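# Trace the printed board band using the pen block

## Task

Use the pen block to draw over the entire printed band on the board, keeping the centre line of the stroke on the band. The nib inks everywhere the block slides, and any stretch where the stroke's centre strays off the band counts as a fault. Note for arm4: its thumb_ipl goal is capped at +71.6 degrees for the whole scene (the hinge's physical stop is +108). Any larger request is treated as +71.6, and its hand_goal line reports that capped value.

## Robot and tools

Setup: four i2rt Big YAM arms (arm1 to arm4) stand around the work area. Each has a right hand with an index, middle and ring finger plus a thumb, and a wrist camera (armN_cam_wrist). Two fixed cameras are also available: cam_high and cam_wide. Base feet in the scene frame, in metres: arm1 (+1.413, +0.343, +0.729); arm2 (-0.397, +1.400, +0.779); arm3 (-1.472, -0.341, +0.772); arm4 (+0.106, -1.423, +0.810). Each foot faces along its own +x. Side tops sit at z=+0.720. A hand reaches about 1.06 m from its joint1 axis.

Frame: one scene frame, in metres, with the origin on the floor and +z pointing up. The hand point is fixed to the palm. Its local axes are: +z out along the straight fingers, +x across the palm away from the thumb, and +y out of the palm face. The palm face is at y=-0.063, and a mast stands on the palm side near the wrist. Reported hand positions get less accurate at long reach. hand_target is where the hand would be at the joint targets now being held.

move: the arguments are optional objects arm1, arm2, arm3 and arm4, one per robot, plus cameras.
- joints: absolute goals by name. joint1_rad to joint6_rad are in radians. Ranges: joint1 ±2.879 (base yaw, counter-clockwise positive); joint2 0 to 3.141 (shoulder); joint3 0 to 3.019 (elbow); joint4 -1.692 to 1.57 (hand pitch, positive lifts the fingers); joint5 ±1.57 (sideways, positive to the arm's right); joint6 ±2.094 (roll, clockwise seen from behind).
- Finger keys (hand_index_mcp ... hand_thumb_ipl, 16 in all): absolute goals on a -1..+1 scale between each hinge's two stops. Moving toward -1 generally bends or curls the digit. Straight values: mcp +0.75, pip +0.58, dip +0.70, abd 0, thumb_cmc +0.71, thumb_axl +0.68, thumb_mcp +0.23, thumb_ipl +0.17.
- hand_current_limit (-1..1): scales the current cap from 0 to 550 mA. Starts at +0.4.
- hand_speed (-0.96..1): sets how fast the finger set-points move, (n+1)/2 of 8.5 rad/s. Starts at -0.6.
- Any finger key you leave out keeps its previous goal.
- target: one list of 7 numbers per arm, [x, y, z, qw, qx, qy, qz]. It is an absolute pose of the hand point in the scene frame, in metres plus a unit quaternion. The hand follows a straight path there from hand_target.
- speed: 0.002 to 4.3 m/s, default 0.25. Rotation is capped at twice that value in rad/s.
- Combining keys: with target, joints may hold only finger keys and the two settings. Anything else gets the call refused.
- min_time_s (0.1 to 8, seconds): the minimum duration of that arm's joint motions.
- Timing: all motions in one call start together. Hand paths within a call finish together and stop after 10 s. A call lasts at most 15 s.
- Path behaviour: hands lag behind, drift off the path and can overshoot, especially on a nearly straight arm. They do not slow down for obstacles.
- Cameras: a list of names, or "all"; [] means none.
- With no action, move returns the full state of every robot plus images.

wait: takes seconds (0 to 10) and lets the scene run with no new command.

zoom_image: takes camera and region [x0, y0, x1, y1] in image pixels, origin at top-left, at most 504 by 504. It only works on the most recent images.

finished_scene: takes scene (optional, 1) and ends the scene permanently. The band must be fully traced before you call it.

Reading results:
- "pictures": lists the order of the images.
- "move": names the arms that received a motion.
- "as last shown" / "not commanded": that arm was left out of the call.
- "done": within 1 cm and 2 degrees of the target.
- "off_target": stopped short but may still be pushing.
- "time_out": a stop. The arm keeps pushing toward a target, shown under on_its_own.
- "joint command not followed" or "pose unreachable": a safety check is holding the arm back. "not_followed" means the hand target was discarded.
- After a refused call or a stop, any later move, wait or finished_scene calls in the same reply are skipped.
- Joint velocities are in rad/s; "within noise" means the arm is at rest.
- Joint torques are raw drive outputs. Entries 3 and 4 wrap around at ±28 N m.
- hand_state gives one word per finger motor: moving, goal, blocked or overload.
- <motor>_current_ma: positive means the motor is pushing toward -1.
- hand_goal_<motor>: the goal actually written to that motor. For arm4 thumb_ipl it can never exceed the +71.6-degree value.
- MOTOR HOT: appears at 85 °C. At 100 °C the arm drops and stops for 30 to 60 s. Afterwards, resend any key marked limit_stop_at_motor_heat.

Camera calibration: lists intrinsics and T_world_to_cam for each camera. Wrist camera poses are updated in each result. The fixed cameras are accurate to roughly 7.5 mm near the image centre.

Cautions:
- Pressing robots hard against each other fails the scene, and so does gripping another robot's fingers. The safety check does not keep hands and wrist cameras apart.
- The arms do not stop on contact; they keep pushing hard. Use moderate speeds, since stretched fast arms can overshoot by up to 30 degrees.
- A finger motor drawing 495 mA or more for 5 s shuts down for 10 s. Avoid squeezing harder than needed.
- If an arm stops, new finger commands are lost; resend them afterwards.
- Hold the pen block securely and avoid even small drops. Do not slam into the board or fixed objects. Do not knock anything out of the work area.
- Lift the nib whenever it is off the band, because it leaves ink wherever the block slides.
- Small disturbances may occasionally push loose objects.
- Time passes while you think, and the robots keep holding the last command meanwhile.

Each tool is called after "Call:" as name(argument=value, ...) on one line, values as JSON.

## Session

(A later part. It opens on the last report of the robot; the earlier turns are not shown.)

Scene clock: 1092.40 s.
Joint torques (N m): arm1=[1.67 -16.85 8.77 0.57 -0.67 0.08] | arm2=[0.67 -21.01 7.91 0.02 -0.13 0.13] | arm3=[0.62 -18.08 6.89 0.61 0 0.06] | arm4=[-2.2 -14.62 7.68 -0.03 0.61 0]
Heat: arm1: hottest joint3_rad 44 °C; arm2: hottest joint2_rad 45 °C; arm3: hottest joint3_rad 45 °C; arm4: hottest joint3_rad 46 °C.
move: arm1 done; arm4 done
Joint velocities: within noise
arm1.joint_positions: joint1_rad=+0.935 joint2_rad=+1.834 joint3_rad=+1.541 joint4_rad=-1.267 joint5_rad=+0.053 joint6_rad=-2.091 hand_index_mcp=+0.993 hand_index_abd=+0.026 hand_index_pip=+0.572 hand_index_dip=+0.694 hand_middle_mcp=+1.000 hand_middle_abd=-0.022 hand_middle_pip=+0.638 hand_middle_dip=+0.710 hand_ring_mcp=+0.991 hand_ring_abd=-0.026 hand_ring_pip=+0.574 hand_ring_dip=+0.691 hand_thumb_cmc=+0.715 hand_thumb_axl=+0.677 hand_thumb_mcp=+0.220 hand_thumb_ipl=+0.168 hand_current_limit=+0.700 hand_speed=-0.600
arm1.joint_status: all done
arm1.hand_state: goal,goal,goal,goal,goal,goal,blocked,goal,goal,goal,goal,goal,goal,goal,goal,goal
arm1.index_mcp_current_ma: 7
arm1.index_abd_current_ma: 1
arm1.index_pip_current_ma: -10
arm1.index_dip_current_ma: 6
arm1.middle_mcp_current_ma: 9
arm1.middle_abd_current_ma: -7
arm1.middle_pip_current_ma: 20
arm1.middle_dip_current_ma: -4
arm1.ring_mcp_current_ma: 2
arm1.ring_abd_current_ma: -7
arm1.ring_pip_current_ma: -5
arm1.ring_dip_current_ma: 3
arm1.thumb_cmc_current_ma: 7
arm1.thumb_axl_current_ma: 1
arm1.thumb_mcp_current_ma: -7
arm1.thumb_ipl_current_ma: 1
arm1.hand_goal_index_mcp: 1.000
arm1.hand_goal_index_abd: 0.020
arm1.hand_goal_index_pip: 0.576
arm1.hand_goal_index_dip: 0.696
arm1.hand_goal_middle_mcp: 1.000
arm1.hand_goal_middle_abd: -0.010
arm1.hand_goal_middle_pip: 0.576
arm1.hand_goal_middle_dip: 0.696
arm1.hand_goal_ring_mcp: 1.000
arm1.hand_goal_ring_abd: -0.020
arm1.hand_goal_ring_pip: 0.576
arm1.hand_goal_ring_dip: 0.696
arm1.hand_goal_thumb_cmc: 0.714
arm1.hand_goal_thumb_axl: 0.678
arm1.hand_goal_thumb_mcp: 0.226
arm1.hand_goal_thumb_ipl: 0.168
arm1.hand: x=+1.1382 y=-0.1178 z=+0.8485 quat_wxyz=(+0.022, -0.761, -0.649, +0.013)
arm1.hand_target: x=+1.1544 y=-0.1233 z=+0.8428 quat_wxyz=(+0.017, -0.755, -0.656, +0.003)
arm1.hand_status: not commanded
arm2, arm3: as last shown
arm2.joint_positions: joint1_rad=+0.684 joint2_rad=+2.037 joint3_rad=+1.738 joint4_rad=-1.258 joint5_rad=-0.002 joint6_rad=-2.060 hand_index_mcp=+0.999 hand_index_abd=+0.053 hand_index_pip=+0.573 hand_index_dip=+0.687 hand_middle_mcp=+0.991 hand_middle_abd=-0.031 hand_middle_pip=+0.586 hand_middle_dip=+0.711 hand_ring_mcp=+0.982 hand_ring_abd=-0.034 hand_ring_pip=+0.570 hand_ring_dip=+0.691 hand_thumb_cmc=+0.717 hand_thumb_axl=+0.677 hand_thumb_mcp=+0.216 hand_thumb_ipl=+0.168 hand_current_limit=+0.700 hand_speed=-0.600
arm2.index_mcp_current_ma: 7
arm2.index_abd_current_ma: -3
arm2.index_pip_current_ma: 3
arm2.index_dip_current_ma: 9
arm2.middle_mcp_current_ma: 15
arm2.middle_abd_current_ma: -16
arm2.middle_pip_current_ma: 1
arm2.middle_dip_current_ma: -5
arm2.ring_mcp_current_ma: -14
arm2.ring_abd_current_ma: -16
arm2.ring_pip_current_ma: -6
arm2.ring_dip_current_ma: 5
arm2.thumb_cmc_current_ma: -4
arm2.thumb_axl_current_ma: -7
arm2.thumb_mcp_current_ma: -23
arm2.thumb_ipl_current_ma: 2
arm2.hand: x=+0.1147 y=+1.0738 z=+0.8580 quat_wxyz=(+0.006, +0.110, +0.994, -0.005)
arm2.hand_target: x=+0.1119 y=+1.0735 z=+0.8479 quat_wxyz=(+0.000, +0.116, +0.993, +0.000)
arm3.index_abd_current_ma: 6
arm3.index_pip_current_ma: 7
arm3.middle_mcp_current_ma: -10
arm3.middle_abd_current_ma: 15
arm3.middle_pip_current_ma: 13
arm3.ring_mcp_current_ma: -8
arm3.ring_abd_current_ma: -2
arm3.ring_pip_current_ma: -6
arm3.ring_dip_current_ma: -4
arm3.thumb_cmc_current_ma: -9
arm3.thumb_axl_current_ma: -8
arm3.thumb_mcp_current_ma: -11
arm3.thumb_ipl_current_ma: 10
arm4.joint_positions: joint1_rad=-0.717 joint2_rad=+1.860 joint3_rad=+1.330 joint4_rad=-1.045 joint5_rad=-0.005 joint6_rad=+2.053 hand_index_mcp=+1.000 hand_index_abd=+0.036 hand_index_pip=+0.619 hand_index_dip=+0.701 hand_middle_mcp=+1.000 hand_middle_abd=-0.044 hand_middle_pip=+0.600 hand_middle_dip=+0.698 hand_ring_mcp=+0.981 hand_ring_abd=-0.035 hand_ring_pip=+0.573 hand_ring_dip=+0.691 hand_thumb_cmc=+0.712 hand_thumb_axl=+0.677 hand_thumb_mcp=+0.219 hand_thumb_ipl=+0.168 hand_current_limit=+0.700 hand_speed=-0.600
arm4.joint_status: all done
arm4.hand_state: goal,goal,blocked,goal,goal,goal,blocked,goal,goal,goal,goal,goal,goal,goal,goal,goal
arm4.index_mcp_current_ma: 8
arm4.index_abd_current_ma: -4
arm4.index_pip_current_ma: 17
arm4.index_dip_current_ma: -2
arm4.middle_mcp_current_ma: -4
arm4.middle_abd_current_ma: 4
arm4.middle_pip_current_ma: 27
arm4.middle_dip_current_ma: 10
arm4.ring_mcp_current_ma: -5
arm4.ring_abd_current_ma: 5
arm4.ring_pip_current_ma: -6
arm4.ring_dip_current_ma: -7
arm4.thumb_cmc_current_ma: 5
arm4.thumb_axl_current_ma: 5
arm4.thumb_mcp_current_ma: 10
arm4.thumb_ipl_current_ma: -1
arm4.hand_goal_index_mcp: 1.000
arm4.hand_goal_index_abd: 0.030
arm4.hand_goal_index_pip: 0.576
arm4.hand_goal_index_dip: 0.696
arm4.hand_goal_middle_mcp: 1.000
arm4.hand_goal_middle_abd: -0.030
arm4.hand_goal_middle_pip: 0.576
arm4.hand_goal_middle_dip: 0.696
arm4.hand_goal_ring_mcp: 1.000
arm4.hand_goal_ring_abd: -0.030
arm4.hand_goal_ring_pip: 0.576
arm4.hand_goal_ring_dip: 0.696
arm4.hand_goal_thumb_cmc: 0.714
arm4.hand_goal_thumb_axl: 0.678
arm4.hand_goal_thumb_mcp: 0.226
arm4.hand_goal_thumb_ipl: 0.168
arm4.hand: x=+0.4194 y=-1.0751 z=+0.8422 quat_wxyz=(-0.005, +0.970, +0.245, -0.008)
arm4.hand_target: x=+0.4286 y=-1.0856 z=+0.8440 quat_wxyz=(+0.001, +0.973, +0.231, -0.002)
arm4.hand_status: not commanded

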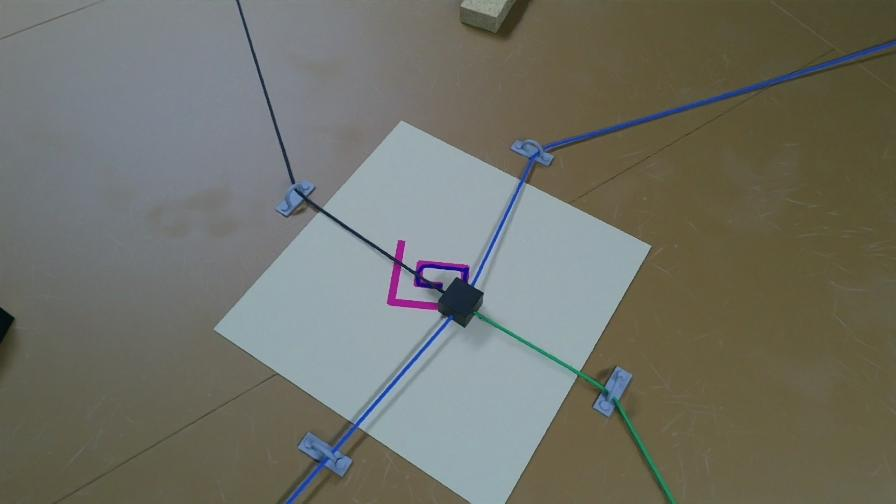

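Call:
move(arm1={"joints": {"joint1_rad": 0.74}, "min_time_s": 2}, arm2={"joints": {"joint1_rad": 0.59}, "min_time_s": 2}, arm3={"joints": {"joint1_rad": 0.64}, "min_time_s": 2}, cameras=["cam_high", "arm1_cam_wrist", "arm2_cam_wrist", "arm3_cam_wrist"])

Call:
zoom_image(camera="cam_high", region=[425, 265, 495, 335])

Call:
zoom_image(camera="arm3_cam_wrist", region=[180, 150, 330, 300])

Call:
zoom_image(camera="arm1_cam_wrist", region=[200, 100, 400, 300])

Call:
zoom_image(camera="arm2_cam_wrist", region=[200, 100, 400, 300])

Scene clock: 1109.83 s.
Joint torques (N m): arm1=[-1.2 -16.5 8.88 0.55 0.17 0.07] | arm2=[-0.21 -20.78 7.92 0.03 0.15 0.13] | arm3=[3.25 -18.26 6.9 0.61 -0.26 0.05] | arm4=[-1.96 -14.56 7.66 -0.03 0.61 0]
Heat: arm1: hottest joint3_rad 44 °C; arm2: hottest joint2_rad 45 °C; arm3: hottest joint3_rad 45 °C; arm4: hottest joint3_rad 46 °C.
move: arm1 done; arm2 done; arm3 done
Joint velocities: within noise
arm1.joint_positions: joint1_rad=+0.755 joint2_rad=+1.831 joint3_rad=+1.540 joint4_rad=-1.267 joint5_rad=+0.028 joint6_rad=-2.091 hand_index_mcp=+0.946 hand_index_abd=+0.078 hand_index_pip=+0.551 hand_index_dip=+0.685 hand_middle_mcp=+0.994 hand_middle_abd=-0.017 hand_middle_pip=+0.581 hand_middle_dip=+0.705 hand_ring_mcp=+0.991 hand_ring_abd=-0.026 hand_ring_pip=+0.574 hand_ring_dip=+0.691 hand_thumb_cmc=+0.722 hand_thumb_axl=+0.677 hand_thumb_mcp=+0.220 hand_thumb_ipl=+0.168 hand_current_limit=+0.700 hand_speed=-0.600
arm1.joint_status: all done
arm1.hand_state: blocked,blocked,blocked,goal,goal,goal,goal,goal,goal,goal,goal,goal,goal,goal,goal,goal
arm1.index_mcp_current_ma: -4
arm1.index_abd_current_ma: 10
arm1.index_pip_current_ma: -12
arm1.index_dip_current_ma: 8
arm1.middle_mcp_current_ma: 9
arm1.middle_abd_current_ma: -8
arm1.middle_pip_current_ma: 4
arm1.middle_dip_current_ma: -2
arm1.ring_mcp_current_ma: -2
arm1.ring_abd_current_ma: -7
arm1.ring_pip_current_ma: -3
arm1.ring_dip_current_ma: 5
arm1.thumb_cmc_current_ma: 5
arm1.thumb_axl_current_ma: 2
arm1.thumb_mcp_current_ma: -11
arm1.thumb_ipl_current_ma: 5
arm1.hand_goal_index_mcp: 1.000
arm1.hand_goal_index_abd: 0.020
arm1.hand_goal_index_pip: 0.576
arm1.hand_goal_index_dip: 0.696
arm1.hand_goal_middle_mcp: 1.000
arm1.hand_goal_middle_abd: -0.010
arm1.hand_goal_middle_pip: 0.576
arm1.hand_goal_middle_dip: 0.696
arm1.hand_goal_ring_mcp: 1.000
arm1.hand_goal_ring_abd: -0.020
arm1.hand_goal_ring_pip: 0.576
arm1.hand_goal_ring_dip: 0.696
arm1.hand_goal_thumb_cmc: 0.714
arm1.hand_goal_thumb_axl: 0.678
arm1.hand_goal_thumb_mcp: 0.226
arm1.hand_goal_thumb_ipl: 0.168
arm1.hand: x=+1.0634 y=-0.0641 z=+0.8511 quat_wxyz=(+0.010, -0.816, -0.578, +0.009)
arm1.hand_target: x=+1.0587 y=-0.0554 z=+0.8421 quat_wxyz=(+0.016, -0.822, -0.569, +0.001)
arm1.hand_status: not commanded
arm2.joint_positions: joint1_rad=+0.604 joint2_rad=+2.035 joint3_rad=+1.738 joint4_rad=-1.258 joint5_rad=-0.010 joint6_rad=-2.060 hand_index_mcp=+0.943 hand_index_abd=+0.098 hand_index_pip=+0.544 hand_index_dip=+0.683 hand_middle_mcp=+0.991 hand_middle_abd=-0.031 hand_middle_pip=+0.584 hand_middle_dip=+0.711 hand_ring_mcp=+0.982 hand_ring_abd=-0.034 hand_ring_pip=+0.570 hand_ring_dip=+0.691 hand_thumb_cmc=+0.717 hand_thumb_axl=+0.677 hand_thumb_mcp=+0.216 hand_thumb_ipl=+0.168 hand_current_limit=+0.700 hand_speed=-0.600
arm2.joint_status: all done
arm2.hand_state: blocked,blocked,blocked,goal,goal,blocked,goal,goal,goal,goal,goal,goal,goal,goal,goal,goal
arm2.index_mcp_current_ma: -36
arm2.index_abd_current_ma: 49
arm2.index_pip_current_ma: -12
arm2.index_dip_current_ma: 13
arm2.middle_mcp_current_ma: 9
arm2.middle_abd_current_ma: -6
arm2.middle_pip_current_ma: 9
arm2.middle_dip_current_ma: -2
arm2.ring_mcp_current_ma: -7
arm2.ring_abd_current_ma: -5
arm2.ring_pip_current_ma: -6
arm2.ring_dip_current_ma: -5
arm2.thumb_cmc_current_ma: -1
arm2.thumb_axl_current_ma: 14
arm2.thumb_mcp_current_ma: 14
arm2.thumb_ipl_current_ma: -17
arm2.hand_goal_index_mcp: 1.000
arm2.hand_goal_index_abd: 0.020
arm2.hand_goal_index_pip: 0.576
arm2.hand_goal_index_dip: 0.696
arm2.hand_goal_middle_mcp: 1.000
arm2.hand_goal_middle_abd: -0.010
arm2.hand_goal_middle_pip: 0.576
arm2.hand_goal_middle_dip: 0.696
arm2.hand_goal_ring_mcp: 1.000
arm2.hand_goal_ring_abd: -0.020
arm2.hand_goal_ring_pip: 0.576
arm2.hand_goal_ring_dip: 0.696
arm2.hand_goal_thumb_cmc: 0.714
arm2.hand_goal_thumb_axl: 0.678
arm2.hand_goal_thumb_mcp: 0.226
arm2.hand_goal_thumb_ipl: 0.168
arm2.hand: x=+0.0883 y=+1.0352 z=+0.8599 quat_wxyz=(+0.009, +0.149, +0.989, -0.003)
arm2.hand_target: x=+0.0807 y=+1.0293 z=+0.8481 quat_wxyz=(+0.000, +0.160, +0.987, +0.000)
arm2.hand_status: not commanded
arm3.joint_positions: joint1_rad=+0.622 joint2_rad=+2.097 joint3_rad=+1.838 joint4_rad=-1.306 joint5_rad=+0.017 joint6_rad=-2.067 hand_index_mcp=+0.988 hand_index_abd=+0.023 hand_index_pip=+0.574 hand_index_dip=+0.699 hand_middle_mcp=+1.000 hand_middle_abd=-0.016 hand_middle_pip=+0.585 hand_middle_dip=+0.701 hand_ring_mcp=+0.996 hand_ring_abd=-0.020 hand_ring_pip=+0.578 hand_ring_dip=+0.702 hand_thumb_cmc=+0.719 hand_thumb_axl=+0.677 hand_thumb_mcp=+0.221 hand_thumb_ipl=+0.168 hand_current_limit=+0.700 hand_speed=-0.600
arm3.joint_status: all done
arm3.hand_state: goal,goal,goal,goal,goal,goal,goal,goal,goal,goal,goal,goal,goal,goal,goal,goal
arm3.index_mcp_current_ma: -4
arm3.index_abd_current_ma: 5
arm3.index_pip_current_ma: -8
arm3.index_dip_current_ma: -15
arm3.middle_mcp_current_ma: -2
arm3.middle_abd_current_ma: 8
arm3.middle_pip_current_ma: 15
arm3.middle_dip_current_ma: 0
arm3.ring_mcp_current_ma: -8
arm3.ring_abd_current_ma: 6
arm3.ring_pip_current_ma: -9
arm3.ring_dip_current_ma: 3
arm3.thumb_cmc_current_ma: -3
arm3.thumb_axl_current_ma: -1
arm3.thumb_mcp_current_ma: -11
arm3.thumb_ipl_current_ma: 8
arm3.hand_goal_index_mcp: 1.000
arm3.hand_goal_index_abd: 0.020
arm3.hand_goal_index_pip: 0.576
arm3.hand_goal_index_dip: 0.696
arm3.hand_goal_middle_mcp: 1.000
arm3.hand_goal_middle_abd: -0.010
arm3.hand_goal_middle_pip: 0.576
arm3.hand_goal_middle_dip: 0.696
arm3.hand_goal_ring_mcp: 1.000
arm3.hand_goal_ring_abd: -0.020
arm3.hand_goal_ring_pip: 0.576
arm3.hand_goal_ring_dip: 0.696
arm3.hand_goal_thumb_cmc: 0.714
arm3.hand_goal_thumb_axl: 0.678
arm3.hand_goal_thumb_mcp: 0.226
arm3.hand_goal_thumb_ipl: 0.168
arm3.hand: x=-1.0762 y=+0.1446 z=+0.8480 quat_wxyz=(+0.001, -0.587, +0.810, +0.000)
arm3.hand_target: x=-1.0854 y=+0.1521 z=+0.8468 quat_wxyz=(+0.001, -0.590, +0.807, +0.001)
arm3.hand_status: not commanded
arm4: as last shown
arm4.joint_positions: joint1_rad=-0.721 joint2_rad=+1.860 joint3_rad=+1.330 joint4_rad=-1.045 joint5_rad=-0.005 joint6_rad=+2.053 hand_index_mcp=+1.000 hand_index_abd=+0.036 hand_index_pip=+0.618 hand_index_dip=+0.701 hand_middle_mcp=+1.000 hand_middle_abd=-0.044 hand_middle_pip=+0.600 hand_middle_dip=+0.698 hand_ring_mcp=+0.983 hand_ring_abd=-0.035 hand_ring_pip=+0.575 hand_ring_dip=+0.691 hand_thumb_cmc=+0.712 hand_thumb_axl=+0.677 hand_thumb_mcp=+0.219 hand_thumb_ipl=+0.168 hand_current_limit=+0.700 hand_speed=-0.600
arm4.index_mcp_current_ma: 2
arm4.index_abd_current_ma: 0
arm4.index_pip_current_ma: 20
arm4.index_dip_current_ma: -5
arm4.middle_mcp_current_ma: -5
arm4.middle_abd_current_ma: -7
arm4.middle_pip_current_ma: 13
arm4.middle_dip_current_ma: -1
arm4.ring_mcp_current_ma: -17
arm4.ring_abd_current_ma: 9
arm4.ring_pip_current_ma: -7
arm4.ring_dip_current_ma: -18
arm4.thumb_cmc_current_ma: 6
arm4.thumb_axl_current_ma: 6
arm4.thumb_mcp_current_ma: 3
arm4.thumb_ipl_current_ma: -7
arm4.hand: x=+0.4207 y=-1.0763 z=+0.8421 quat_wxyz=(-0.005, +0.970, +0.243, -0.008)
arm4.hand_target: x=+0.4287 y=-1.0856 z=+0.8440 quat_wxyz=(+0.001, +0.973, +0.231, -0.002)
pictures: arm1_cam_wrist, arm2_cam_wrist, arm3_cam_wrist, cam_high
arm1_cam_wrist: T_world_to_cam=[[0.29383, -0.9558, 0.01056, -0.3538], [-0.6461, -0.19046, 0.73911, -0.00569], [-0.70443, -0.22399, -0.67351, 1.43344]] pos_world=[1.11004, -0.01817, 0.97337]
arm2_cam_wrist: T_world_to_cam=[[0.92942, 0.36633, -0.04451, -0.37939], [0.27093, -0.5955, 0.75629, -0.10721], [0.25055, -0.71497, -0.65272, 1.40374]] pos_world=[0.02995, 1.07877, 0.98044]
arm3_cam_wrist: T_world_to_cam=[[-0.36452, 0.92844, 0.07154, -0.56315], [0.66184, 0.20427, 0.72128, 0.02261], [0.65506, 0.31028, -0.68894, 1.37428]] pos_world=[-1.12048, 0.09182, 0.97077]

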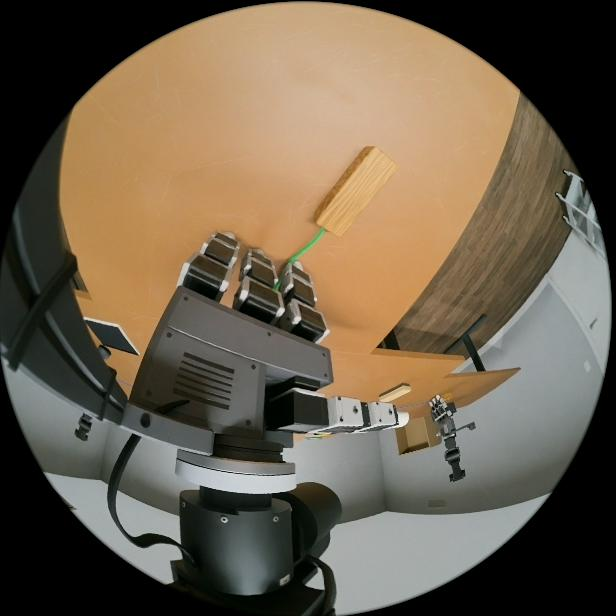

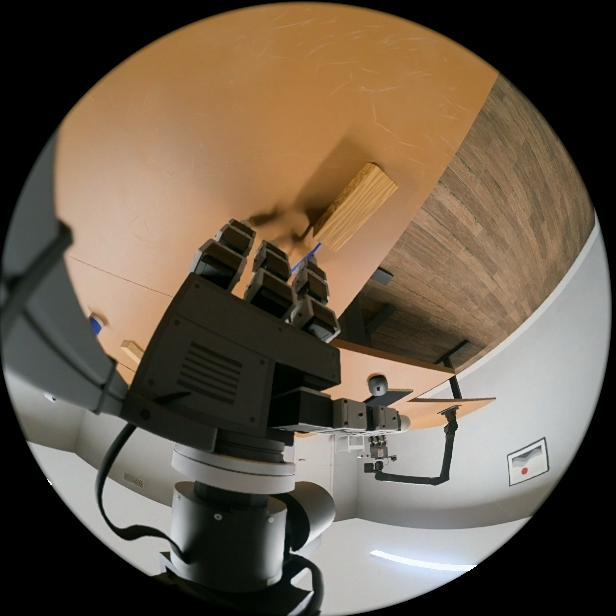

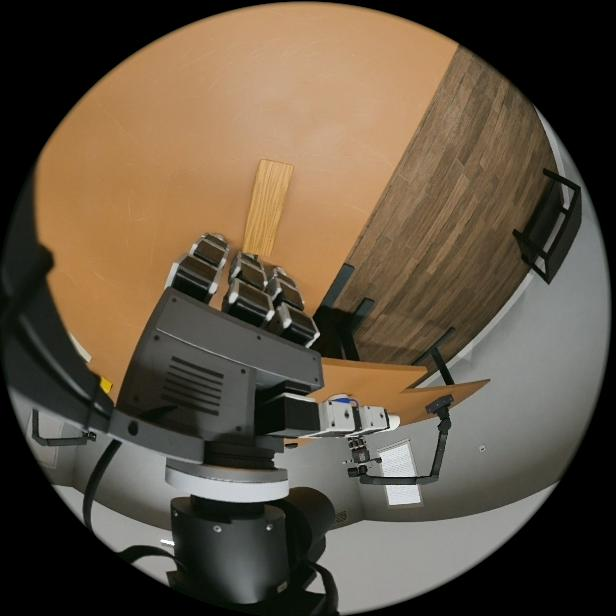

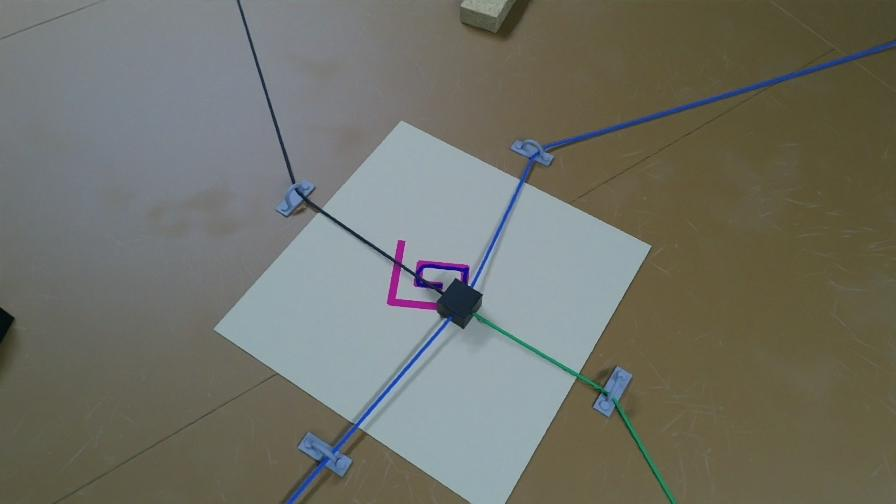

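Scaled by 7.200.

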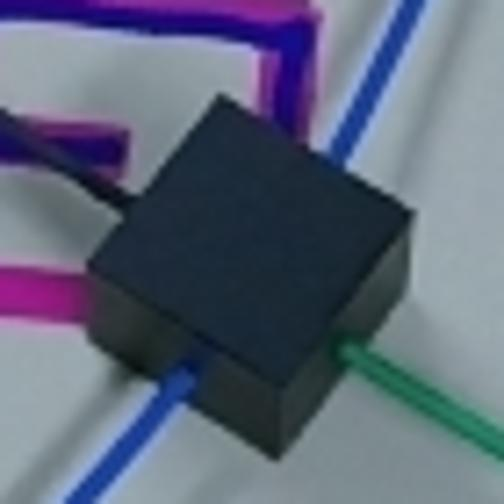

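Scaled by 3.360 from the camera's image (finer frame: 880x880).

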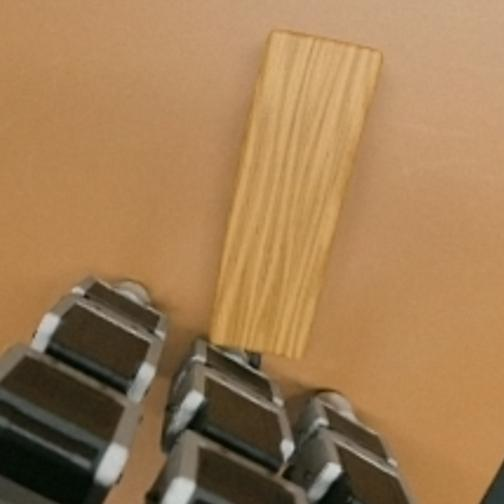

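Scaled by 2.520 from the camera's image (finer frame: 880x880).

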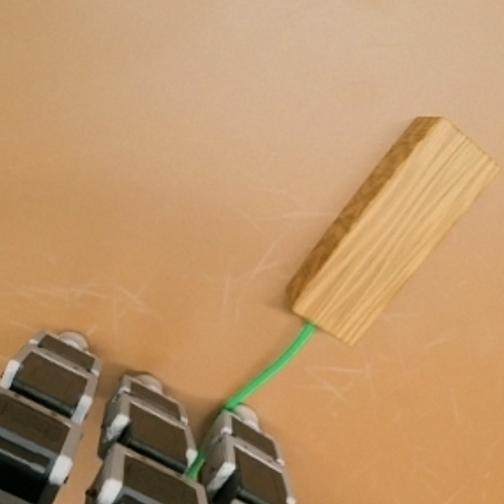

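Scaled by 2.520 from the camera's image (finer frame: 880x880).

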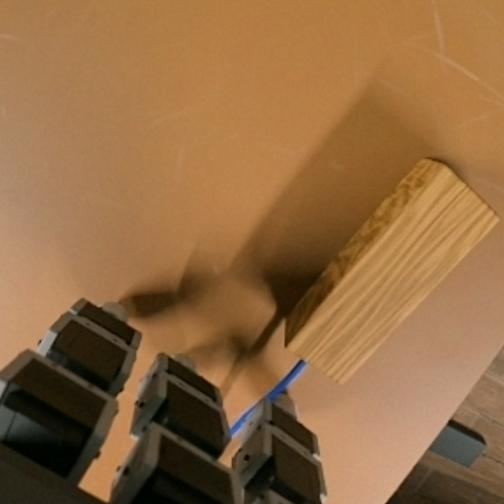

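Call:
move(arm3={"joints": {"joint1_rad": 0.664}, "min_time_s": 1.3}, arm4={"joints": {"joint1_rad": -0.750}, "min_time_s": 1.3}, cameras=["cam_high"])

Call:
zoom_image(camera="cam_high", region=[415, 265, 485, 335])

Scene clock: 1116.47 s.
Joint torques (N m): arm1=[-1.14 -16.5 8.9 0.55 0.18 0.08] | arm2=[-0.26 -20.78 7.92 0.02 0.15 0.13] | arm3=[4.13 -17.96 6.86 0.65 -0.49 0.07] | arm4=[-1.9 -14.51 7.69 -0.03 0.55 0]
Heat: arm1: hottest joint3_rad 45 °C; arm2: hottest joint2_rad 46 °C; arm3: hottest joint3_rad 45 °C; arm4: hottest joint3_rad 46 °C.
move: arm3 done; arm4 done
Joint velocities: within noise
arm1, arm2: as last shown
arm1.index_mcp_current_ma: -9
arm1.index_pip_current_ma: -10
arm1.index_dip_current_ma: 7
arm1.middle_mcp_current_ma: 11
arm1.middle_abd_current_ma: -6
arm1.middle_pip_current_ma: 10
arm1.middle_dip_current_ma: -3
arm1.ring_mcp_current_ma: 0
arm1.ring_abd_current_ma: -8
arm1.ring_pip_current_ma: -6
arm1.ring_dip_current_ma: 2
arm1.thumb_cmc_current_ma: 11
arm1.thumb_axl_current_ma: 0
arm1.thumb_mcp_current_ma: -6
arm1.thumb_ipl_current_ma: 2
arm2.index_mcp_current_ma: -53
arm2.index_abd_current_ma: 28
arm2.index_pip_current_ma: -44
arm2.index_dip_current_ma: -4
arm2.middle_mcp_current_ma: -8
arm2.middle_abd_current_ma: -7
arm2.middle_pip_current_ma: 22
arm2.middle_dip_current_ma: -6
arm2.ring_mcp_current_ma: -15
arm2.ring_abd_current_ma: -17
arm2.ring_pip_current_ma: -1
arm2.ring_dip_current_ma: 13
arm2.thumb_cmc_current_ma: -8
arm2.thumb_axl_current_ma: -3
arm2.thumb_mcp_current_ma: 3
arm2.thumb_ipl_current_ma: -16
arm3.joint_positions: joint1_rad=+0.639 joint2_rad=+2.097 joint3_rad=+1.838 joint4_rad=-1.306 joint5_rad=+0.024 joint6_rad=-2.067 hand_index_mcp=+0.991 hand_index_abd=+0.020 hand_index_pip=+0.571 hand_index_dip=+0.699 hand_middle_mcp=+1.000 hand_middle_abd=-0.016 hand_middle_pip=+0.606 hand_middle_dip=+0.702 hand_ring_mcp=+0.996 hand_ring_abd=-0.020 hand_ring_pip=+0.578 hand_ring_dip=+0.702 hand_thumb_cmc=+0.719 hand_thumb_axl=+0.677 hand_thumb_mcp=+0.221 hand_thumb_ipl=+0.168 hand_current_limit=+0.700 hand_speed=-0.600
arm3.joint_status: all done
arm3.hand_state: goal,goal,goal,goal,goal,goal,blocked,goal,goal,goal,goal,goal,goal,goal,goal,goal
arm3.index_mcp_current_ma: -7
arm3.index_abd_current_ma: 8
arm3.index_pip_current_ma: 5
arm3.index_dip_current_ma: -4
arm3.middle_mcp_current_ma: 2
arm3.middle_abd_current_ma: 9
arm3.middle_pip_current_ma: 25
arm3.middle_dip_current_ma: 5
arm3.ring_mcp_current_ma: -13
arm3.ring_abd_current_ma: -4
arm3.ring_pip_current_ma: -4
arm3.ring_dip_current_ma: 11
arm3.thumb_cmc_current_ma: -4
arm3.thumb_axl_current_ma: -7
arm3.thumb_mcp_current_ma: -8
arm3.thumb_ipl_current_ma: 11
arm3.hand_goal_index_mcp: 1.000
arm3.hand_goal_index_abd: 0.020
arm3.hand_goal_index_pip: 0.576
arm3.hand_goal_index_dip: 0.696
arm3.hand_goal_middle_mcp: 1.000
arm3.hand_goal_middle_abd: -0.010
arm3.hand_goal_middle_pip: 0.576
arm3.hand_goal_middle_dip: 0.696
arm3.hand_goal_ring_mcp: 1.000
arm3.hand_goal_ring_abd: -0.020
arm3.hand_goal_ring_pip: 0.576
arm3.hand_goal_ring_dip: 0.696
arm3.hand_goal_thumb_cmc: 0.714
arm3.hand_goal_thumb_axl: 0.678
arm3.hand_goal_thumb_mcp: 0.226
arm3.hand_goal_thumb_ipl: 0.168
arm3.hand: x=-1.0835 y=+0.1502 z=+0.8477 quat_wxyz=(+0.001, -0.593, +0.805, -0.003)
arm3.hand_target: x=-1.0971 y=+0.1611 z=+0.8470 quat_wxyz=(+0.001, -0.600, +0.800, +0.001)
arm3.hand_status: not commanded
arm4.joint_positions: joint1_rad=-0.731 joint2_rad=+1.860 joint3_rad=+1.330 joint4_rad=-1.045 joint5_rad=-0.003 joint6_rad=+2.053 hand_index_mcp=+1.000 hand_index_abd=+0.036 hand_index_pip=+0.618 hand_index_dip=+0.701 hand_middle_mcp=+1.000 hand_middle_abd=-0.044 hand_middle_pip=+0.600 hand_middle_dip=+0.698 hand_ring_mcp=+0.987 hand_ring_abd=-0.035 hand_ring_pip=+0.575 hand_ring_dip=+0.691 hand_thumb_cmc=+0.712 hand_thumb_axl=+0.677 hand_thumb_mcp=+0.219 hand_thumb_ipl=+0.168 hand_current_limit=+0.700 hand_speed=-0.600
arm4.joint_status: all done
arm4.hand_state: goal,goal,blocked,goal,goal,goal,blocked,goal,goal,goal,goal,goal,goal,goal,goal,goal
arm4.index_mcp_current_ma: 0
arm4.index_abd_current_ma: -4
arm4.index_pip_current_ma: 25
arm4.index_dip_current_ma: 2
arm4.middle_mcp_current_ma: 9
arm4.middle_abd_current_ma: -1
arm4.middle_pip_current_ma: 16
arm4.middle_dip_current_ma: -13
arm4.ring_mcp_current_ma: -3
arm4.ring_abd_current_ma: -3
arm4.ring_pip_current_ma: -12
arm4.ring_dip_current_ma: -14
arm4.thumb_cmc_current_ma: 9
arm4.thumb_axl_current_ma: 1
arm4.thumb_mcp_current_ma: 14
arm4.thumb_ipl_current_ma: 4
arm4.hand_goal_index_mcp: 1.000
arm4.hand_goal_index_abd: 0.030
arm4.hand_goal_index_pip: 0.576
arm4.hand_goal_index_dip: 0.696
arm4.hand_goal_middle_mcp: 1.000
arm4.hand_goal_middle_abd: -0.030
arm4.hand_goal_middle_pip: 0.576
arm4.hand_goal_middle_dip: 0.696
arm4.hand_goal_ring_mcp: 1.000
arm4.hand_goal_ring_abd: -0.030
arm4.hand_goal_ring_pip: 0.576
arm4.hand_goal_ring_dip: 0.696
arm4.hand_goal_thumb_cmc: 0.714
arm4.hand_goal_thumb_axl: 0.678
arm4.hand_goal_thumb_mcp: 0.226
arm4.hand_goal_thumb_ipl: 0.168
arm4.hand: x=+0.4245 y=-1.0797 z=+0.8422 quat_wxyz=(-0.004, +0.971, +0.238, -0.007)
arm4.hand_target: x=+0.4317 y=-1.0885 z=+0.8440 quat_wxyz=(+0.001, +0.974, +0.227, -0.002)
arm4.hand_status: not commanded

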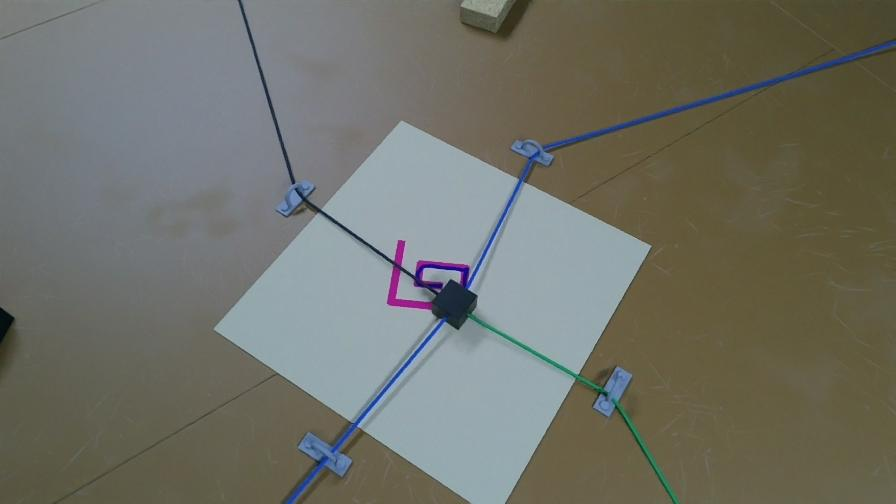

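Scaled by 7.200.

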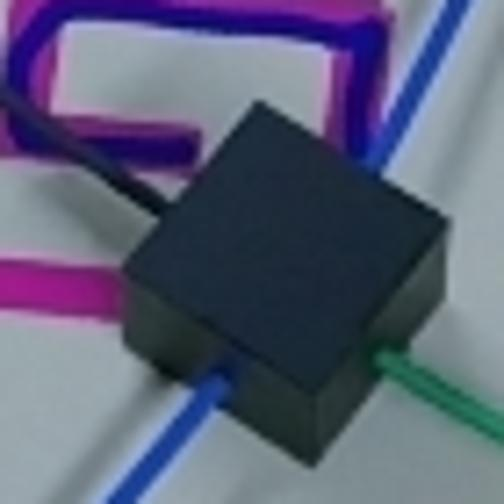

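Call:
zoom_image(camera="cam_high", region=[405, 255, 445, 295])

Call:
zoom_image(camera="cam_high", region=[430, 285, 480, 335])

Call:
zoom_image(camera="cam_high", region=[440, 255, 480, 295])

Scaled by 12.600.

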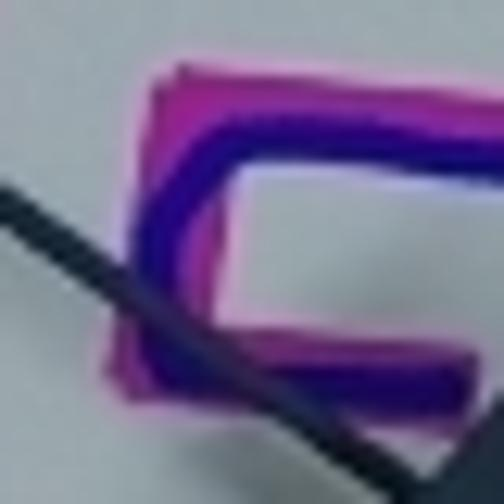

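Scaled by 10.080.

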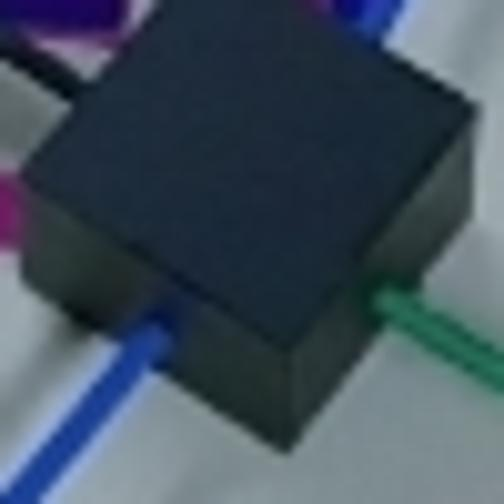

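Scaled by 12.600.

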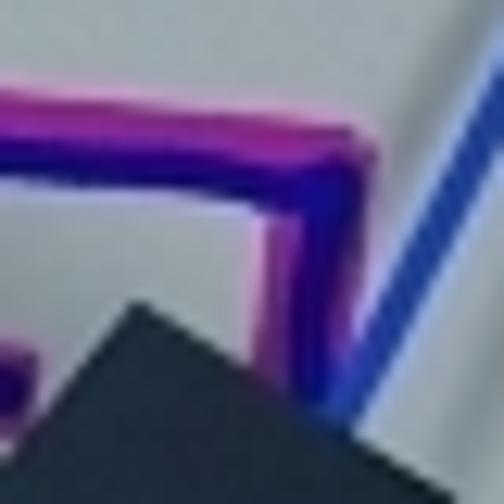

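Call:
move(arm3={"joints": {"joint1_rad": 0.677}, "min_time_s": 1.0}, cameras=["cam_high"])

Call:
zoom_image(camera="cam_high", region=[415, 265, 485, 335])

Call:
zoom_image(camera="cam_high", region=[445, 270, 485, 310])

Scene clock: 1142.93 s.
Joint torques (N m): arm1=[-1.2 -16.5 8.87 0.57 0.17 0.07] | arm2=[-0.21 -20.84 7.92 0.03 0.15 0.13] | arm3=[4.13 -18.2 6.87 0.57 -0.58 0.06] | arm4=[-2.02 -14.51 7.68 -0.03 0.52 0]
Heat: arm1: hottest joint3_rad 46 °C; arm2: hottest joint2_rad 47 °C; arm3: hottest joint3_rad 45 °C; arm4: hottest joint3_rad 46 °C.
move: arm3 done
Joint velocities: within noise
arm1, arm2, arm4: as last shown
arm1.index_mcp_current_ma: -3
arm1.index_abd_current_ma: 12
arm1.index_dip_current_ma: 10
arm1.middle_mcp_current_ma: 9
arm1.middle_abd_current_ma: -4
arm1.middle_dip_current_ma: -2
arm1.ring_mcp_current_ma: -4
arm1.ring_abd_current_ma: -7
arm1.ring_pip_current_ma: -2
arm1.thumb_cmc_current_ma: 10
arm1.thumb_axl_current_ma: -1
arm1.thumb_mcp_current_ma: -8
arm1.thumb_ipl_current_ma: 8
arm2.index_mcp_current_ma: -52
arm2.index_abd_current_ma: 33
arm2.index_pip_current_ma: -26
arm2.index_dip_current_ma: -5
arm2.middle_mcp_current_ma: -10
arm2.middle_pip_current_ma: 8
arm2.middle_dip_current_ma: -15
arm2.ring_mcp_current_ma: -1
arm2.ring_abd_current_ma: 7
arm2.ring_pip_current_ma: -23
arm2.thumb_cmc_current_ma: 2
arm2.thumb_axl_current_ma: 11
arm2.thumb_mcp_current_ma: 10
arm2.thumb_ipl_current_ma: 2
arm3.joint_positions: joint1_rad=+0.650 joint2_rad=+2.097 joint3_rad=+1.838 joint4_rad=-1.306 joint5_rad=+0.026 joint6_rad=-2.067 hand_index_mcp=+0.991 hand_index_abd=+0.020 hand_index_pip=+0.571 hand_index_dip=+0.699 hand_middle_mcp=+1.000 hand_middle_abd=-0.019 hand_middle_pip=+0.614 hand_middle_dip=+0.704 hand_ring_mcp=+0.996 hand_ring_abd=-0.020 hand_ring_pip=+0.578 hand_ring_dip=+0.702 hand_thumb_cmc=+0.719 hand_thumb_axl=+0.677 hand_thumb_mcp=+0.221 hand_thumb_ipl=+0.168 hand_current_limit=+0.700 hand_speed=-0.600
arm3.joint_status: all done
arm3.hand_state: goal,goal,goal,goal,goal,goal,blocked,goal,goal,goal,goal,goal,goal,goal,goal,goal
arm3.index_mcp_current_ma: 4
arm3.index_abd_current_ma: 6
arm3.index_pip_current_ma: 4
arm3.index_dip_current_ma: -3
arm3.middle_mcp_current_ma: 5
arm3.middle_abd_current_ma: 12
arm3.middle_pip_current_ma: 31
arm3.middle_dip_current_ma: 4
arm3.ring_mcp_current_ma: -19
arm3.ring_abd_current_ma: 7
arm3.ring_pip_current_ma: 1
arm3.ring_dip_current_ma: 5
arm3.thumb_cmc_current_ma: -4
arm3.thumb_axl_current_ma: 8
arm3.thumb_mcp_current_ma: -2
arm3.thumb_ipl_current_ma: 11
arm3.hand_goal_index_mcp: 1.000
arm3.hand_goal_index_abd: 0.020
arm3.hand_goal_index_pip: 0.576
arm3.hand_goal_index_dip: 0.696
arm3.hand_goal_middle_mcp: 1.000
arm3.hand_goal_middle_abd: -0.010
arm3.hand_goal_middle_pip: 0.576
arm3.hand_goal_middle_dip: 0.696
arm3.hand_goal_ring_mcp: 1.000
arm3.hand_goal_ring_abd: -0.020
arm3.hand_goal_ring_pip: 0.576
arm3.hand_goal_ring_dip: 0.696
arm3.hand_goal_thumb_cmc: 0.714
arm3.hand_goal_thumb_axl: 0.678
arm3.hand_goal_thumb_mcp: 0.226
arm3.hand_goal_thumb_ipl: 0.168
arm3.hand: x=-1.0887 y=+0.1542 z=+0.8476 quat_wxyz=(+0.002, -0.598, +0.802, -0.004)
arm3.hand_target: x=-1.1036 y=+0.1658 z=+0.8471 quat_wxyz=(+0.002, -0.605, +0.796, +0.001)
arm3.hand_status: not commanded
arm4.joint_positions: joint1_rad=-0.732 joint2_rad=+1.860 joint3_rad=+1.330 joint4_rad=-1.045 joint5_rad=-0.002 joint6_rad=+2.053 hand_index_mcp=+1.000 hand_index_abd=+0.036 hand_index_pip=+0.618 hand_index_dip=+0.701 hand_middle_mcp=+1.000 hand_middle_abd=-0.044 hand_middle_pip=+0.600 hand_middle_dip=+0.698 hand_ring_mcp=+0.988 hand_ring_abd=-0.034 hand_ring_pip=+0.575 hand_ring_dip=+0.691 hand_thumb_cmc=+0.712 hand_thumb_axl=+0.677 hand_thumb_mcp=+0.219 hand_thumb_ipl=+0.168 hand_current_limit=+0.700 hand_speed=-0.600
arm4.index_mcp_current_ma: 7
arm4.index_abd_current_ma: -5
arm4.index_pip_current_ma: 26
arm4.index_dip_current_ma: -1
arm4.middle_abd_current_ma: -12
arm4.middle_pip_current_ma: 21
arm4.middle_dip_current_ma: -3
arm4.ring_mcp_current_ma: -7
arm4.ring_abd_current_ma: 6
arm4.ring_pip_current_ma: -8
arm4.ring_dip_current_ma: -12
arm4.thumb_cmc_current_ma: 5
arm4.thumb_axl_current_ma: 10
arm4.thumb_mcp_current_ma: 5
arm4.thumb_ipl_current_ma: -4
arm4.hand: x=+0.4249 y=-1.0800 z=+0.8422 quat_wxyz=(-0.004, +0.971, +0.238, -0.007)

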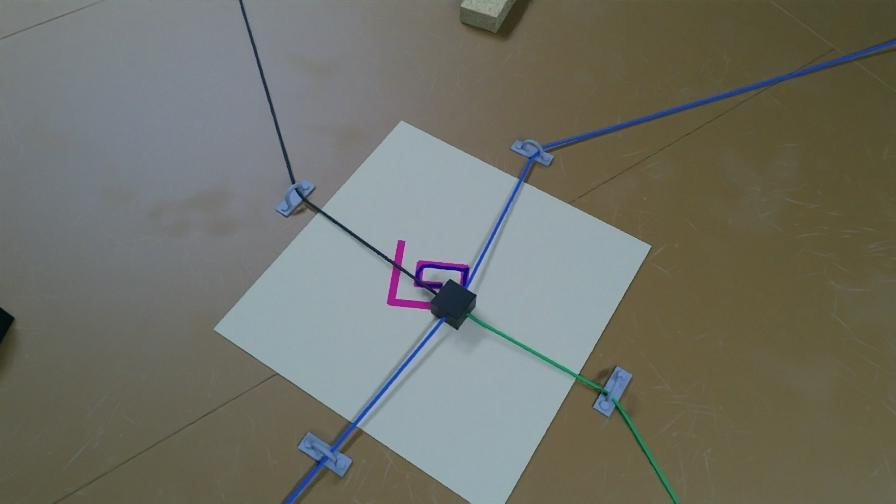

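Scaled by 7.200.

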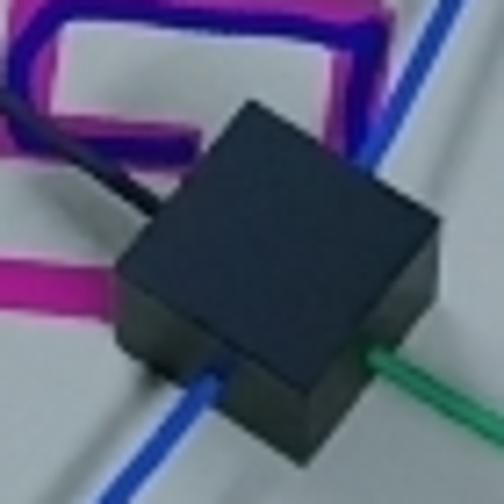

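Scaled by 12.600.

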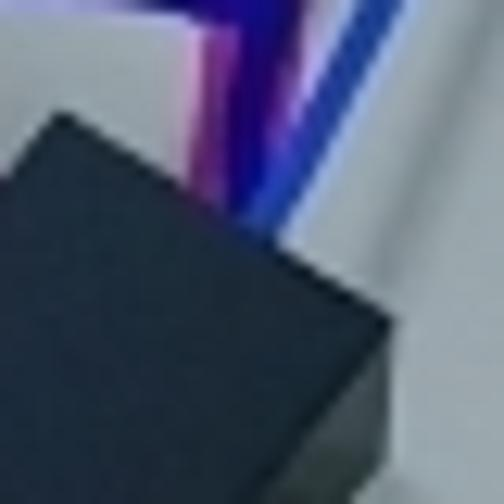

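Call:
wait(seconds=0.5, cameras=["cam_high", "arm3_cam_wrist"])

Call:
zoom_image(camera="cam_high", region=[415, 265, 485, 335])

Call:
zoom_image(camera="arm3_cam_wrist", region=[180, 150, 330, 300])

Scene clock: 1149.50 s.
Joint torques (N m): arm1=[-1.2 -16.56 8.87 0.54 0.17 0.08] | arm2=[-0.26 -20.78 7.92 0.03 0.15 0.13] | arm3=[4.07 -18.14 6.87 0.65 -0.58 0.06] | arm4=[-1.85 -14.62 7.66 -0.03 0.52 0]
Heat: arm1: hottest joint3_rad 46 °C; arm2: hottest joint2_rad 47 °C; arm3: hottest joint3_rad 45 °C; arm4: hottest joint3_rad 46 °C.
Joint velocities: within noise
arm1.joint_positions: joint1_rad=+0.755 joint2_rad=+1.831 joint3_rad=+1.540 joint4_rad=-1.267 joint5_rad=+0.028 joint6_rad=-2.091 hand_index_mcp=+0.946 hand_index_abd=+0.078 hand_index_pip=+0.551 hand_index_dip=+0.685 hand_middle_mcp=+0.994 hand_middle_abd=-0.017 hand_middle_pip=+0.581 hand_middle_dip=+0.705 hand_ring_mcp=+0.991 hand_ring_abd=-0.026 hand_ring_pip=+0.574 hand_ring_dip=+0.691 hand_thumb_cmc=+0.722 hand_thumb_axl=+0.677 hand_thumb_mcp=+0.220 hand_thumb_ipl=+0.168 hand_current_limit=+0.700 hand_speed=-0.600
arm1.joint_status: not commanded
arm1.hand_state: blocked,blocked,blocked,goal,goal,goal,goal,goal,goal,goal,goal,goal,goal,goal,goal,goal
arm1.index_mcp_current_ma: -3
arm1.index_abd_current_ma: 9
arm1.index_pip_current_ma: -5
arm1.index_dip_current_ma: 9
arm1.middle_mcp_current_ma: 9
arm1.middle_abd_current_ma: -7
arm1.middle_pip_current_ma: 9
arm1.middle_dip_current_ma: -4
arm1.ring_mcp_current_ma: -3
arm1.ring_abd_current_ma: -7
arm1.ring_pip_current_ma: -4
arm1.ring_dip_current_ma: 6
arm1.thumb_cmc_current_ma: 9
arm1.thumb_axl_current_ma: 1
arm1.thumb_mcp_current_ma: -9
arm1.thumb_ipl_current_ma: 3
arm1.hand_goal_index_mcp: 1.000
arm1.hand_goal_index_abd: 0.020
arm1.hand_goal_index_pip: 0.576
arm1.hand_goal_index_dip: 0.696
arm1.hand_goal_middle_mcp: 1.000
arm1.hand_goal_middle_abd: -0.010
arm1.hand_goal_middle_pip: 0.576
arm1.hand_goal_middle_dip: 0.696
arm1.hand_goal_ring_mcp: 1.000
arm1.hand_goal_ring_abd: -0.020
arm1.hand_goal_ring_pip: 0.576
arm1.hand_goal_ring_dip: 0.696
arm1.hand_goal_thumb_cmc: 0.714
arm1.hand_goal_thumb_axl: 0.678
arm1.hand_goal_thumb_mcp: 0.226
arm1.hand_goal_thumb_ipl: 0.168
arm1.hand: x=+1.0634 y=-0.0641 z=+0.8511 quat_wxyz=(+0.010, -0.816, -0.578, +0.009)
arm1.hand_target: x=+1.0587 y=-0.0554 z=+0.8421 quat_wxyz=(+0.016, -0.822, -0.569, +0.001)
arm1.hand_status: not commanded
arm2.joint_positions: joint1_rad=+0.604 joint2_rad=+2.035 joint3_rad=+1.738 joint4_rad=-1.258 joint5_rad=-0.010 joint6_rad=-2.060 hand_index_mcp=+0.943 hand_index_abd=+0.098 hand_index_pip=+0.544 hand_index_dip=+0.683 hand_middle_mcp=+0.991 hand_middle_abd=-0.031 hand_middle_pip=+0.584 hand_middle_dip=+0.711 hand_ring_mcp=+0.982 hand_ring_abd=-0.034 hand_ring_pip=+0.570 hand_ring_dip=+0.691 hand_thumb_cmc=+0.717 hand_thumb_axl=+0.677 hand_thumb_mcp=+0.216 hand_thumb_ipl=+0.168 hand_current_limit=+0.700 hand_speed=-0.600
arm2.joint_status: not commanded
arm2.hand_state: blocked,blocked,blocked,goal,goal,blocked,goal,goal,goal,goal,goal,goal,goal,goal,goal,goal
arm2.index_mcp_current_ma: -48
arm2.index_abd_current_ma: 41
arm2.index_pip_current_ma: -15
arm2.index_dip_current_ma: 2
arm2.middle_mcp_current_ma: -11
arm2.middle_abd_current_ma: -20
arm2.middle_pip_current_ma: -6
arm2.middle_dip_current_ma: 6
arm2.ring_mcp_current_ma: -6
arm2.ring_abd_current_ma: -25
arm2.ring_pip_current_ma: -15
arm2.ring_dip_current_ma: 2
arm2.thumb_cmc_current_ma: -6
arm2.thumb_axl_current_ma: -10
arm2.thumb_mcp_current_ma: -10
arm2.thumb_ipl_current_ma: -17
arm2.hand_goal_index_mcp: 1.000
arm2.hand_goal_index_abd: 0.020
arm2.hand_goal_index_pip: 0.576
arm2.hand_goal_index_dip: 0.696
arm2.hand_goal_middle_mcp: 1.000
arm2.hand_goal_middle_abd: -0.010
arm2.hand_goal_middle_pip: 0.576
arm2.hand_goal_middle_dip: 0.696
arm2.hand_goal_ring_mcp: 1.000
arm2.hand_goal_ring_abd: -0.020
arm2.hand_goal_ring_pip: 0.576
arm2.hand_goal_ring_dip: 0.696
arm2.hand_goal_thumb_cmc: 0.714
arm2.hand_goal_thumb_axl: 0.678
arm2.hand_goal_thumb_mcp: 0.226
arm2.hand_goal_thumb_ipl: 0.168
arm2.hand: x=+0.0883 y=+1.0352 z=+0.8599 quat_wxyz=(+0.009, +0.149, +0.989, -0.003)
arm2.hand_target: x=+0.0807 y=+1.0293 z=+0.8481 quat_wxyz=(+0.000, +0.160, +0.987, +0.000)
arm2.hand_status: not commanded
arm3.joint_positions: joint1_rad=+0.650 joint2_rad=+2.097 joint3_rad=+1.838 joint4_rad=-1.306 joint5_rad=+0.026 joint6_rad=-2.067 hand_index_mcp=+0.991 hand_index_abd=+0.020 hand_index_pip=+0.571 hand_index_dip=+0.699 hand_middle_mcp=+1.000 hand_middle_abd=-0.019 hand_middle_pip=+0.614 hand_middle_dip=+0.704 hand_ring_mcp=+0.996 hand_ring_abd=-0.020 hand_ring_pip=+0.578 hand_ring_dip=+0.702 hand_thumb_cmc=+0.719 hand_thumb_axl=+0.677 hand_thumb_mcp=+0.221 hand_thumb_ipl=+0.168 hand_current_limit=+0.700 hand_speed=-0.600
arm3.joint_status: all done
arm3.hand_state: goal,goal,goal,goal,goal,goal,blocked,goal,goal,goal,goal,goal,goal,goal,goal,goal
arm3.index_mcp_current_ma: 5
arm3.index_abd_current_ma: 3
arm3.index_pip_current_ma: 1
arm3.index_dip_current_ma: -3
arm3.middle_mcp_current_ma: -1
arm3.middle_abd_current_ma: 5
arm3.middle_pip_current_ma: 35
arm3.middle_dip_current_ma: -3
arm3.ring_mcp_current_ma: -9
arm3.ring_abd_current_ma: 1
arm3.ring_pip_current_ma: -5
arm3.ring_dip_current_ma: 13
arm3.thumb_cmc_current_ma: -3
arm3.thumb_axl_current_ma: 6
arm3.thumb_mcp_current_ma: -1
arm3.thumb_ipl_current_ma: 15
arm3.hand_goal_index_mcp: 1.000
arm3.hand_goal_index_abd: 0.020
arm3.hand_goal_index_pip: 0.576
arm3.hand_goal_index_dip: 0.696
arm3.hand_goal_middle_mcp: 1.000
arm3.hand_goal_middle_abd: -0.010
arm3.hand_goal_middle_pip: 0.576
arm3.hand_goal_middle_dip: 0.696
arm3.hand_goal_ring_mcp: 1.000
arm3.hand_goal_ring_abd: -0.020
arm3.hand_goal_ring_pip: 0.576
arm3.hand_goal_ring_dip: 0.696
arm3.hand_goal_thumb_cmc: 0.714
arm3.hand_goal_thumb_axl: 0.678
arm3.hand_goal_thumb_mcp: 0.226
arm3.hand_goal_thumb_ipl: 0.168
arm3.hand: x=-1.0889 y=+0.1543 z=+0.8476 quat_wxyz=(+0.002, -0.598, +0.802, -0.004)
arm3.hand_target: x=-1.1036 y=+0.1658 z=+0.8471 quat_wxyz=(+0.002, -0.605, +0.796, +0.001)
arm3.hand_status: not commanded
arm4.joint_positions: joint1_rad=-0.732 joint2_rad=+1.860 joint3_rad=+1.330 joint4_rad=-1.045 joint5_rad=-0.002 joint6_rad=+2.053 hand_index_mcp=+1.000 hand_index_abd=+0.036 hand_index_pip=+0.618 hand_index_dip=+0.701 hand_middle_mcp=+1.000 hand_middle_abd=-0.044 hand_middle_pip=+0.600 hand_middle_dip=+0.698 hand_ring_mcp=+0.988 hand_ring_abd=-0.034 hand_ring_pip=+0.575 hand_ring_dip=+0.691 hand_thumb_cmc=+0.712 hand_thumb_axl=+0.677 hand_thumb_mcp=+0.219 hand_thumb_ipl=+0.168 hand_current_limit=+0.700 hand_speed=-0.600
arm4.joint_status: not commanded
arm4.hand_state: goal,goal,blocked,goal,goal,goal,blocked,goal,goal,goal,goal,goal,goal,goal,goal,goal
arm4.index_mcp_current_ma: 7
arm4.index_abd_current_ma: 9
arm4.index_pip_current_ma: 17
arm4.index_dip_current_ma: -3
arm4.middle_mcp_current_ma: -2
arm4.middle_abd_current_ma: 9
arm4.middle_pip_current_ma: 25
arm4.middle_dip_current_ma: -5
arm4.ring_mcp_current_ma: 0
arm4.ring_abd_current_ma: 4
arm4.ring_pip_current_ma: -13
arm4.ring_dip_current_ma: -6
arm4.thumb_cmc_current_ma: 8
arm4.thumb_axl_current_ma: 5
arm4.thumb_mcp_current_ma: 8
arm4.thumb_ipl_current_ma: 0
arm4.hand_goal_index_mcp: 1.000
arm4.hand_goal_index_abd: 0.030
arm4.hand_goal_index_pip: 0.576
arm4.hand_goal_index_dip: 0.696
arm4.hand_goal_middle_mcp: 1.000
arm4.hand_goal_middle_abd: -0.030
arm4.hand_goal_middle_pip: 0.576
arm4.hand_goal_middle_dip: 0.696
arm4.hand_goal_ring_mcp: 1.000
arm4.hand_goal_ring_abd: -0.030
arm4.hand_goal_ring_pip: 0.576
arm4.hand_goal_ring_dip: 0.696
arm4.hand_goal_thumb_cmc: 0.714
arm4.hand_goal_thumb_axl: 0.678
arm4.hand_goal_thumb_mcp: 0.226
arm4.hand_goal_thumb_ipl: 0.168
arm4.hand: x=+0.4250 y=-1.0802 z=+0.8422 quat_wxyz=(-0.004, +0.971, +0.238, -0.007)
arm4.hand_target: x=+0.4317 y=-1.0886 z=+0.8440 quat_wxyz=(+0.001, +0.974, +0.227, -0.002)
arm4.hand_status: not commanded
wait: 0.50 s; at rest from the start
pictures: arm3_cam_wrist, cam_high
arm3_cam_wrist: T_world_to_cam=[[-0.39067, 0.91829, 0.06412, -0.59744], [0.65143, 0.22658, 0.72409, 0.01215], [0.6504, 0.32465, -0.68672, 1.37008]] pos_world=[-1.13241, 0.10108, 0.97037]

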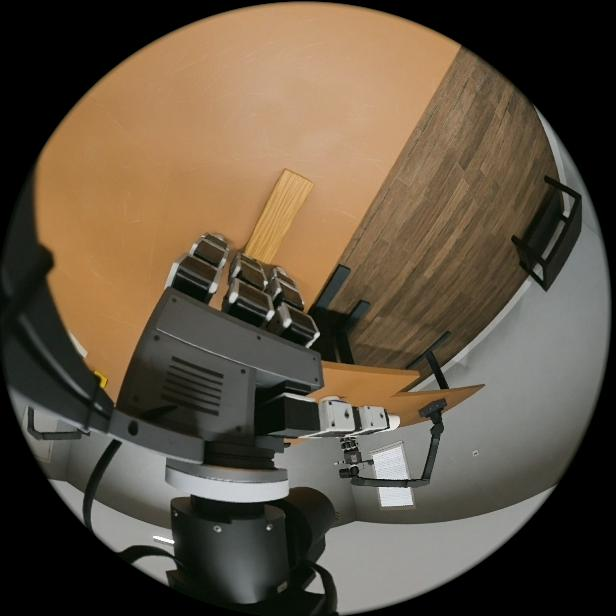

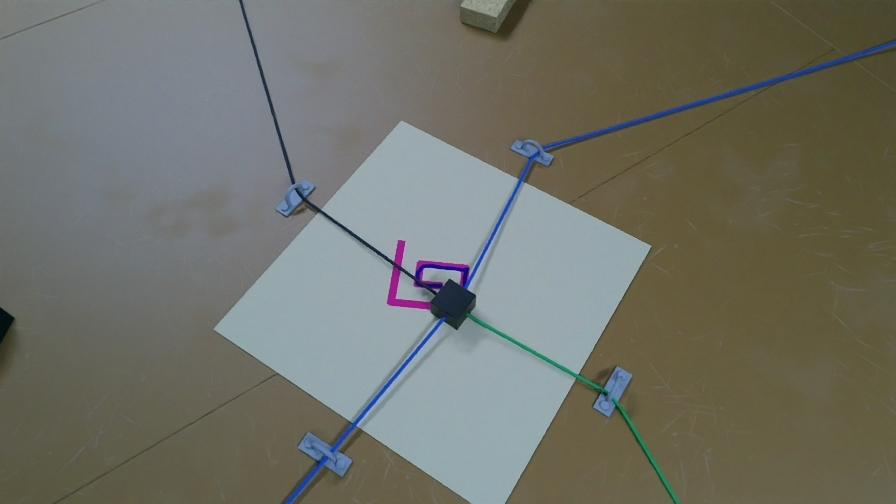

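Scaled by 7.200.

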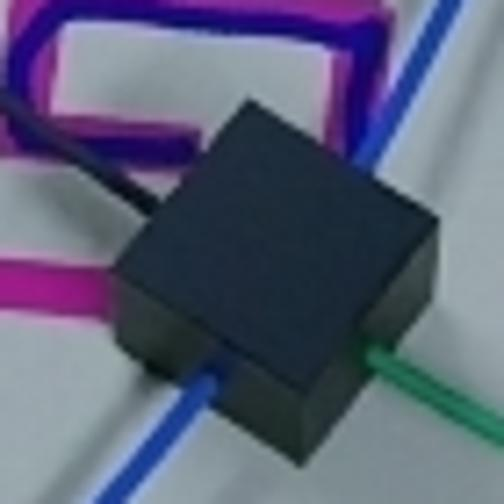

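Scaled by 3.360 from the camera's image (finer frame: 880x880).

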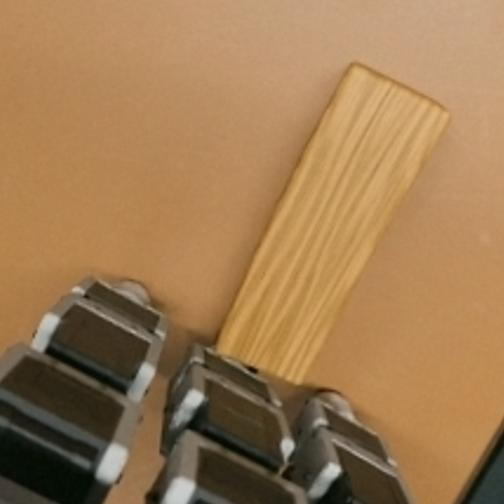

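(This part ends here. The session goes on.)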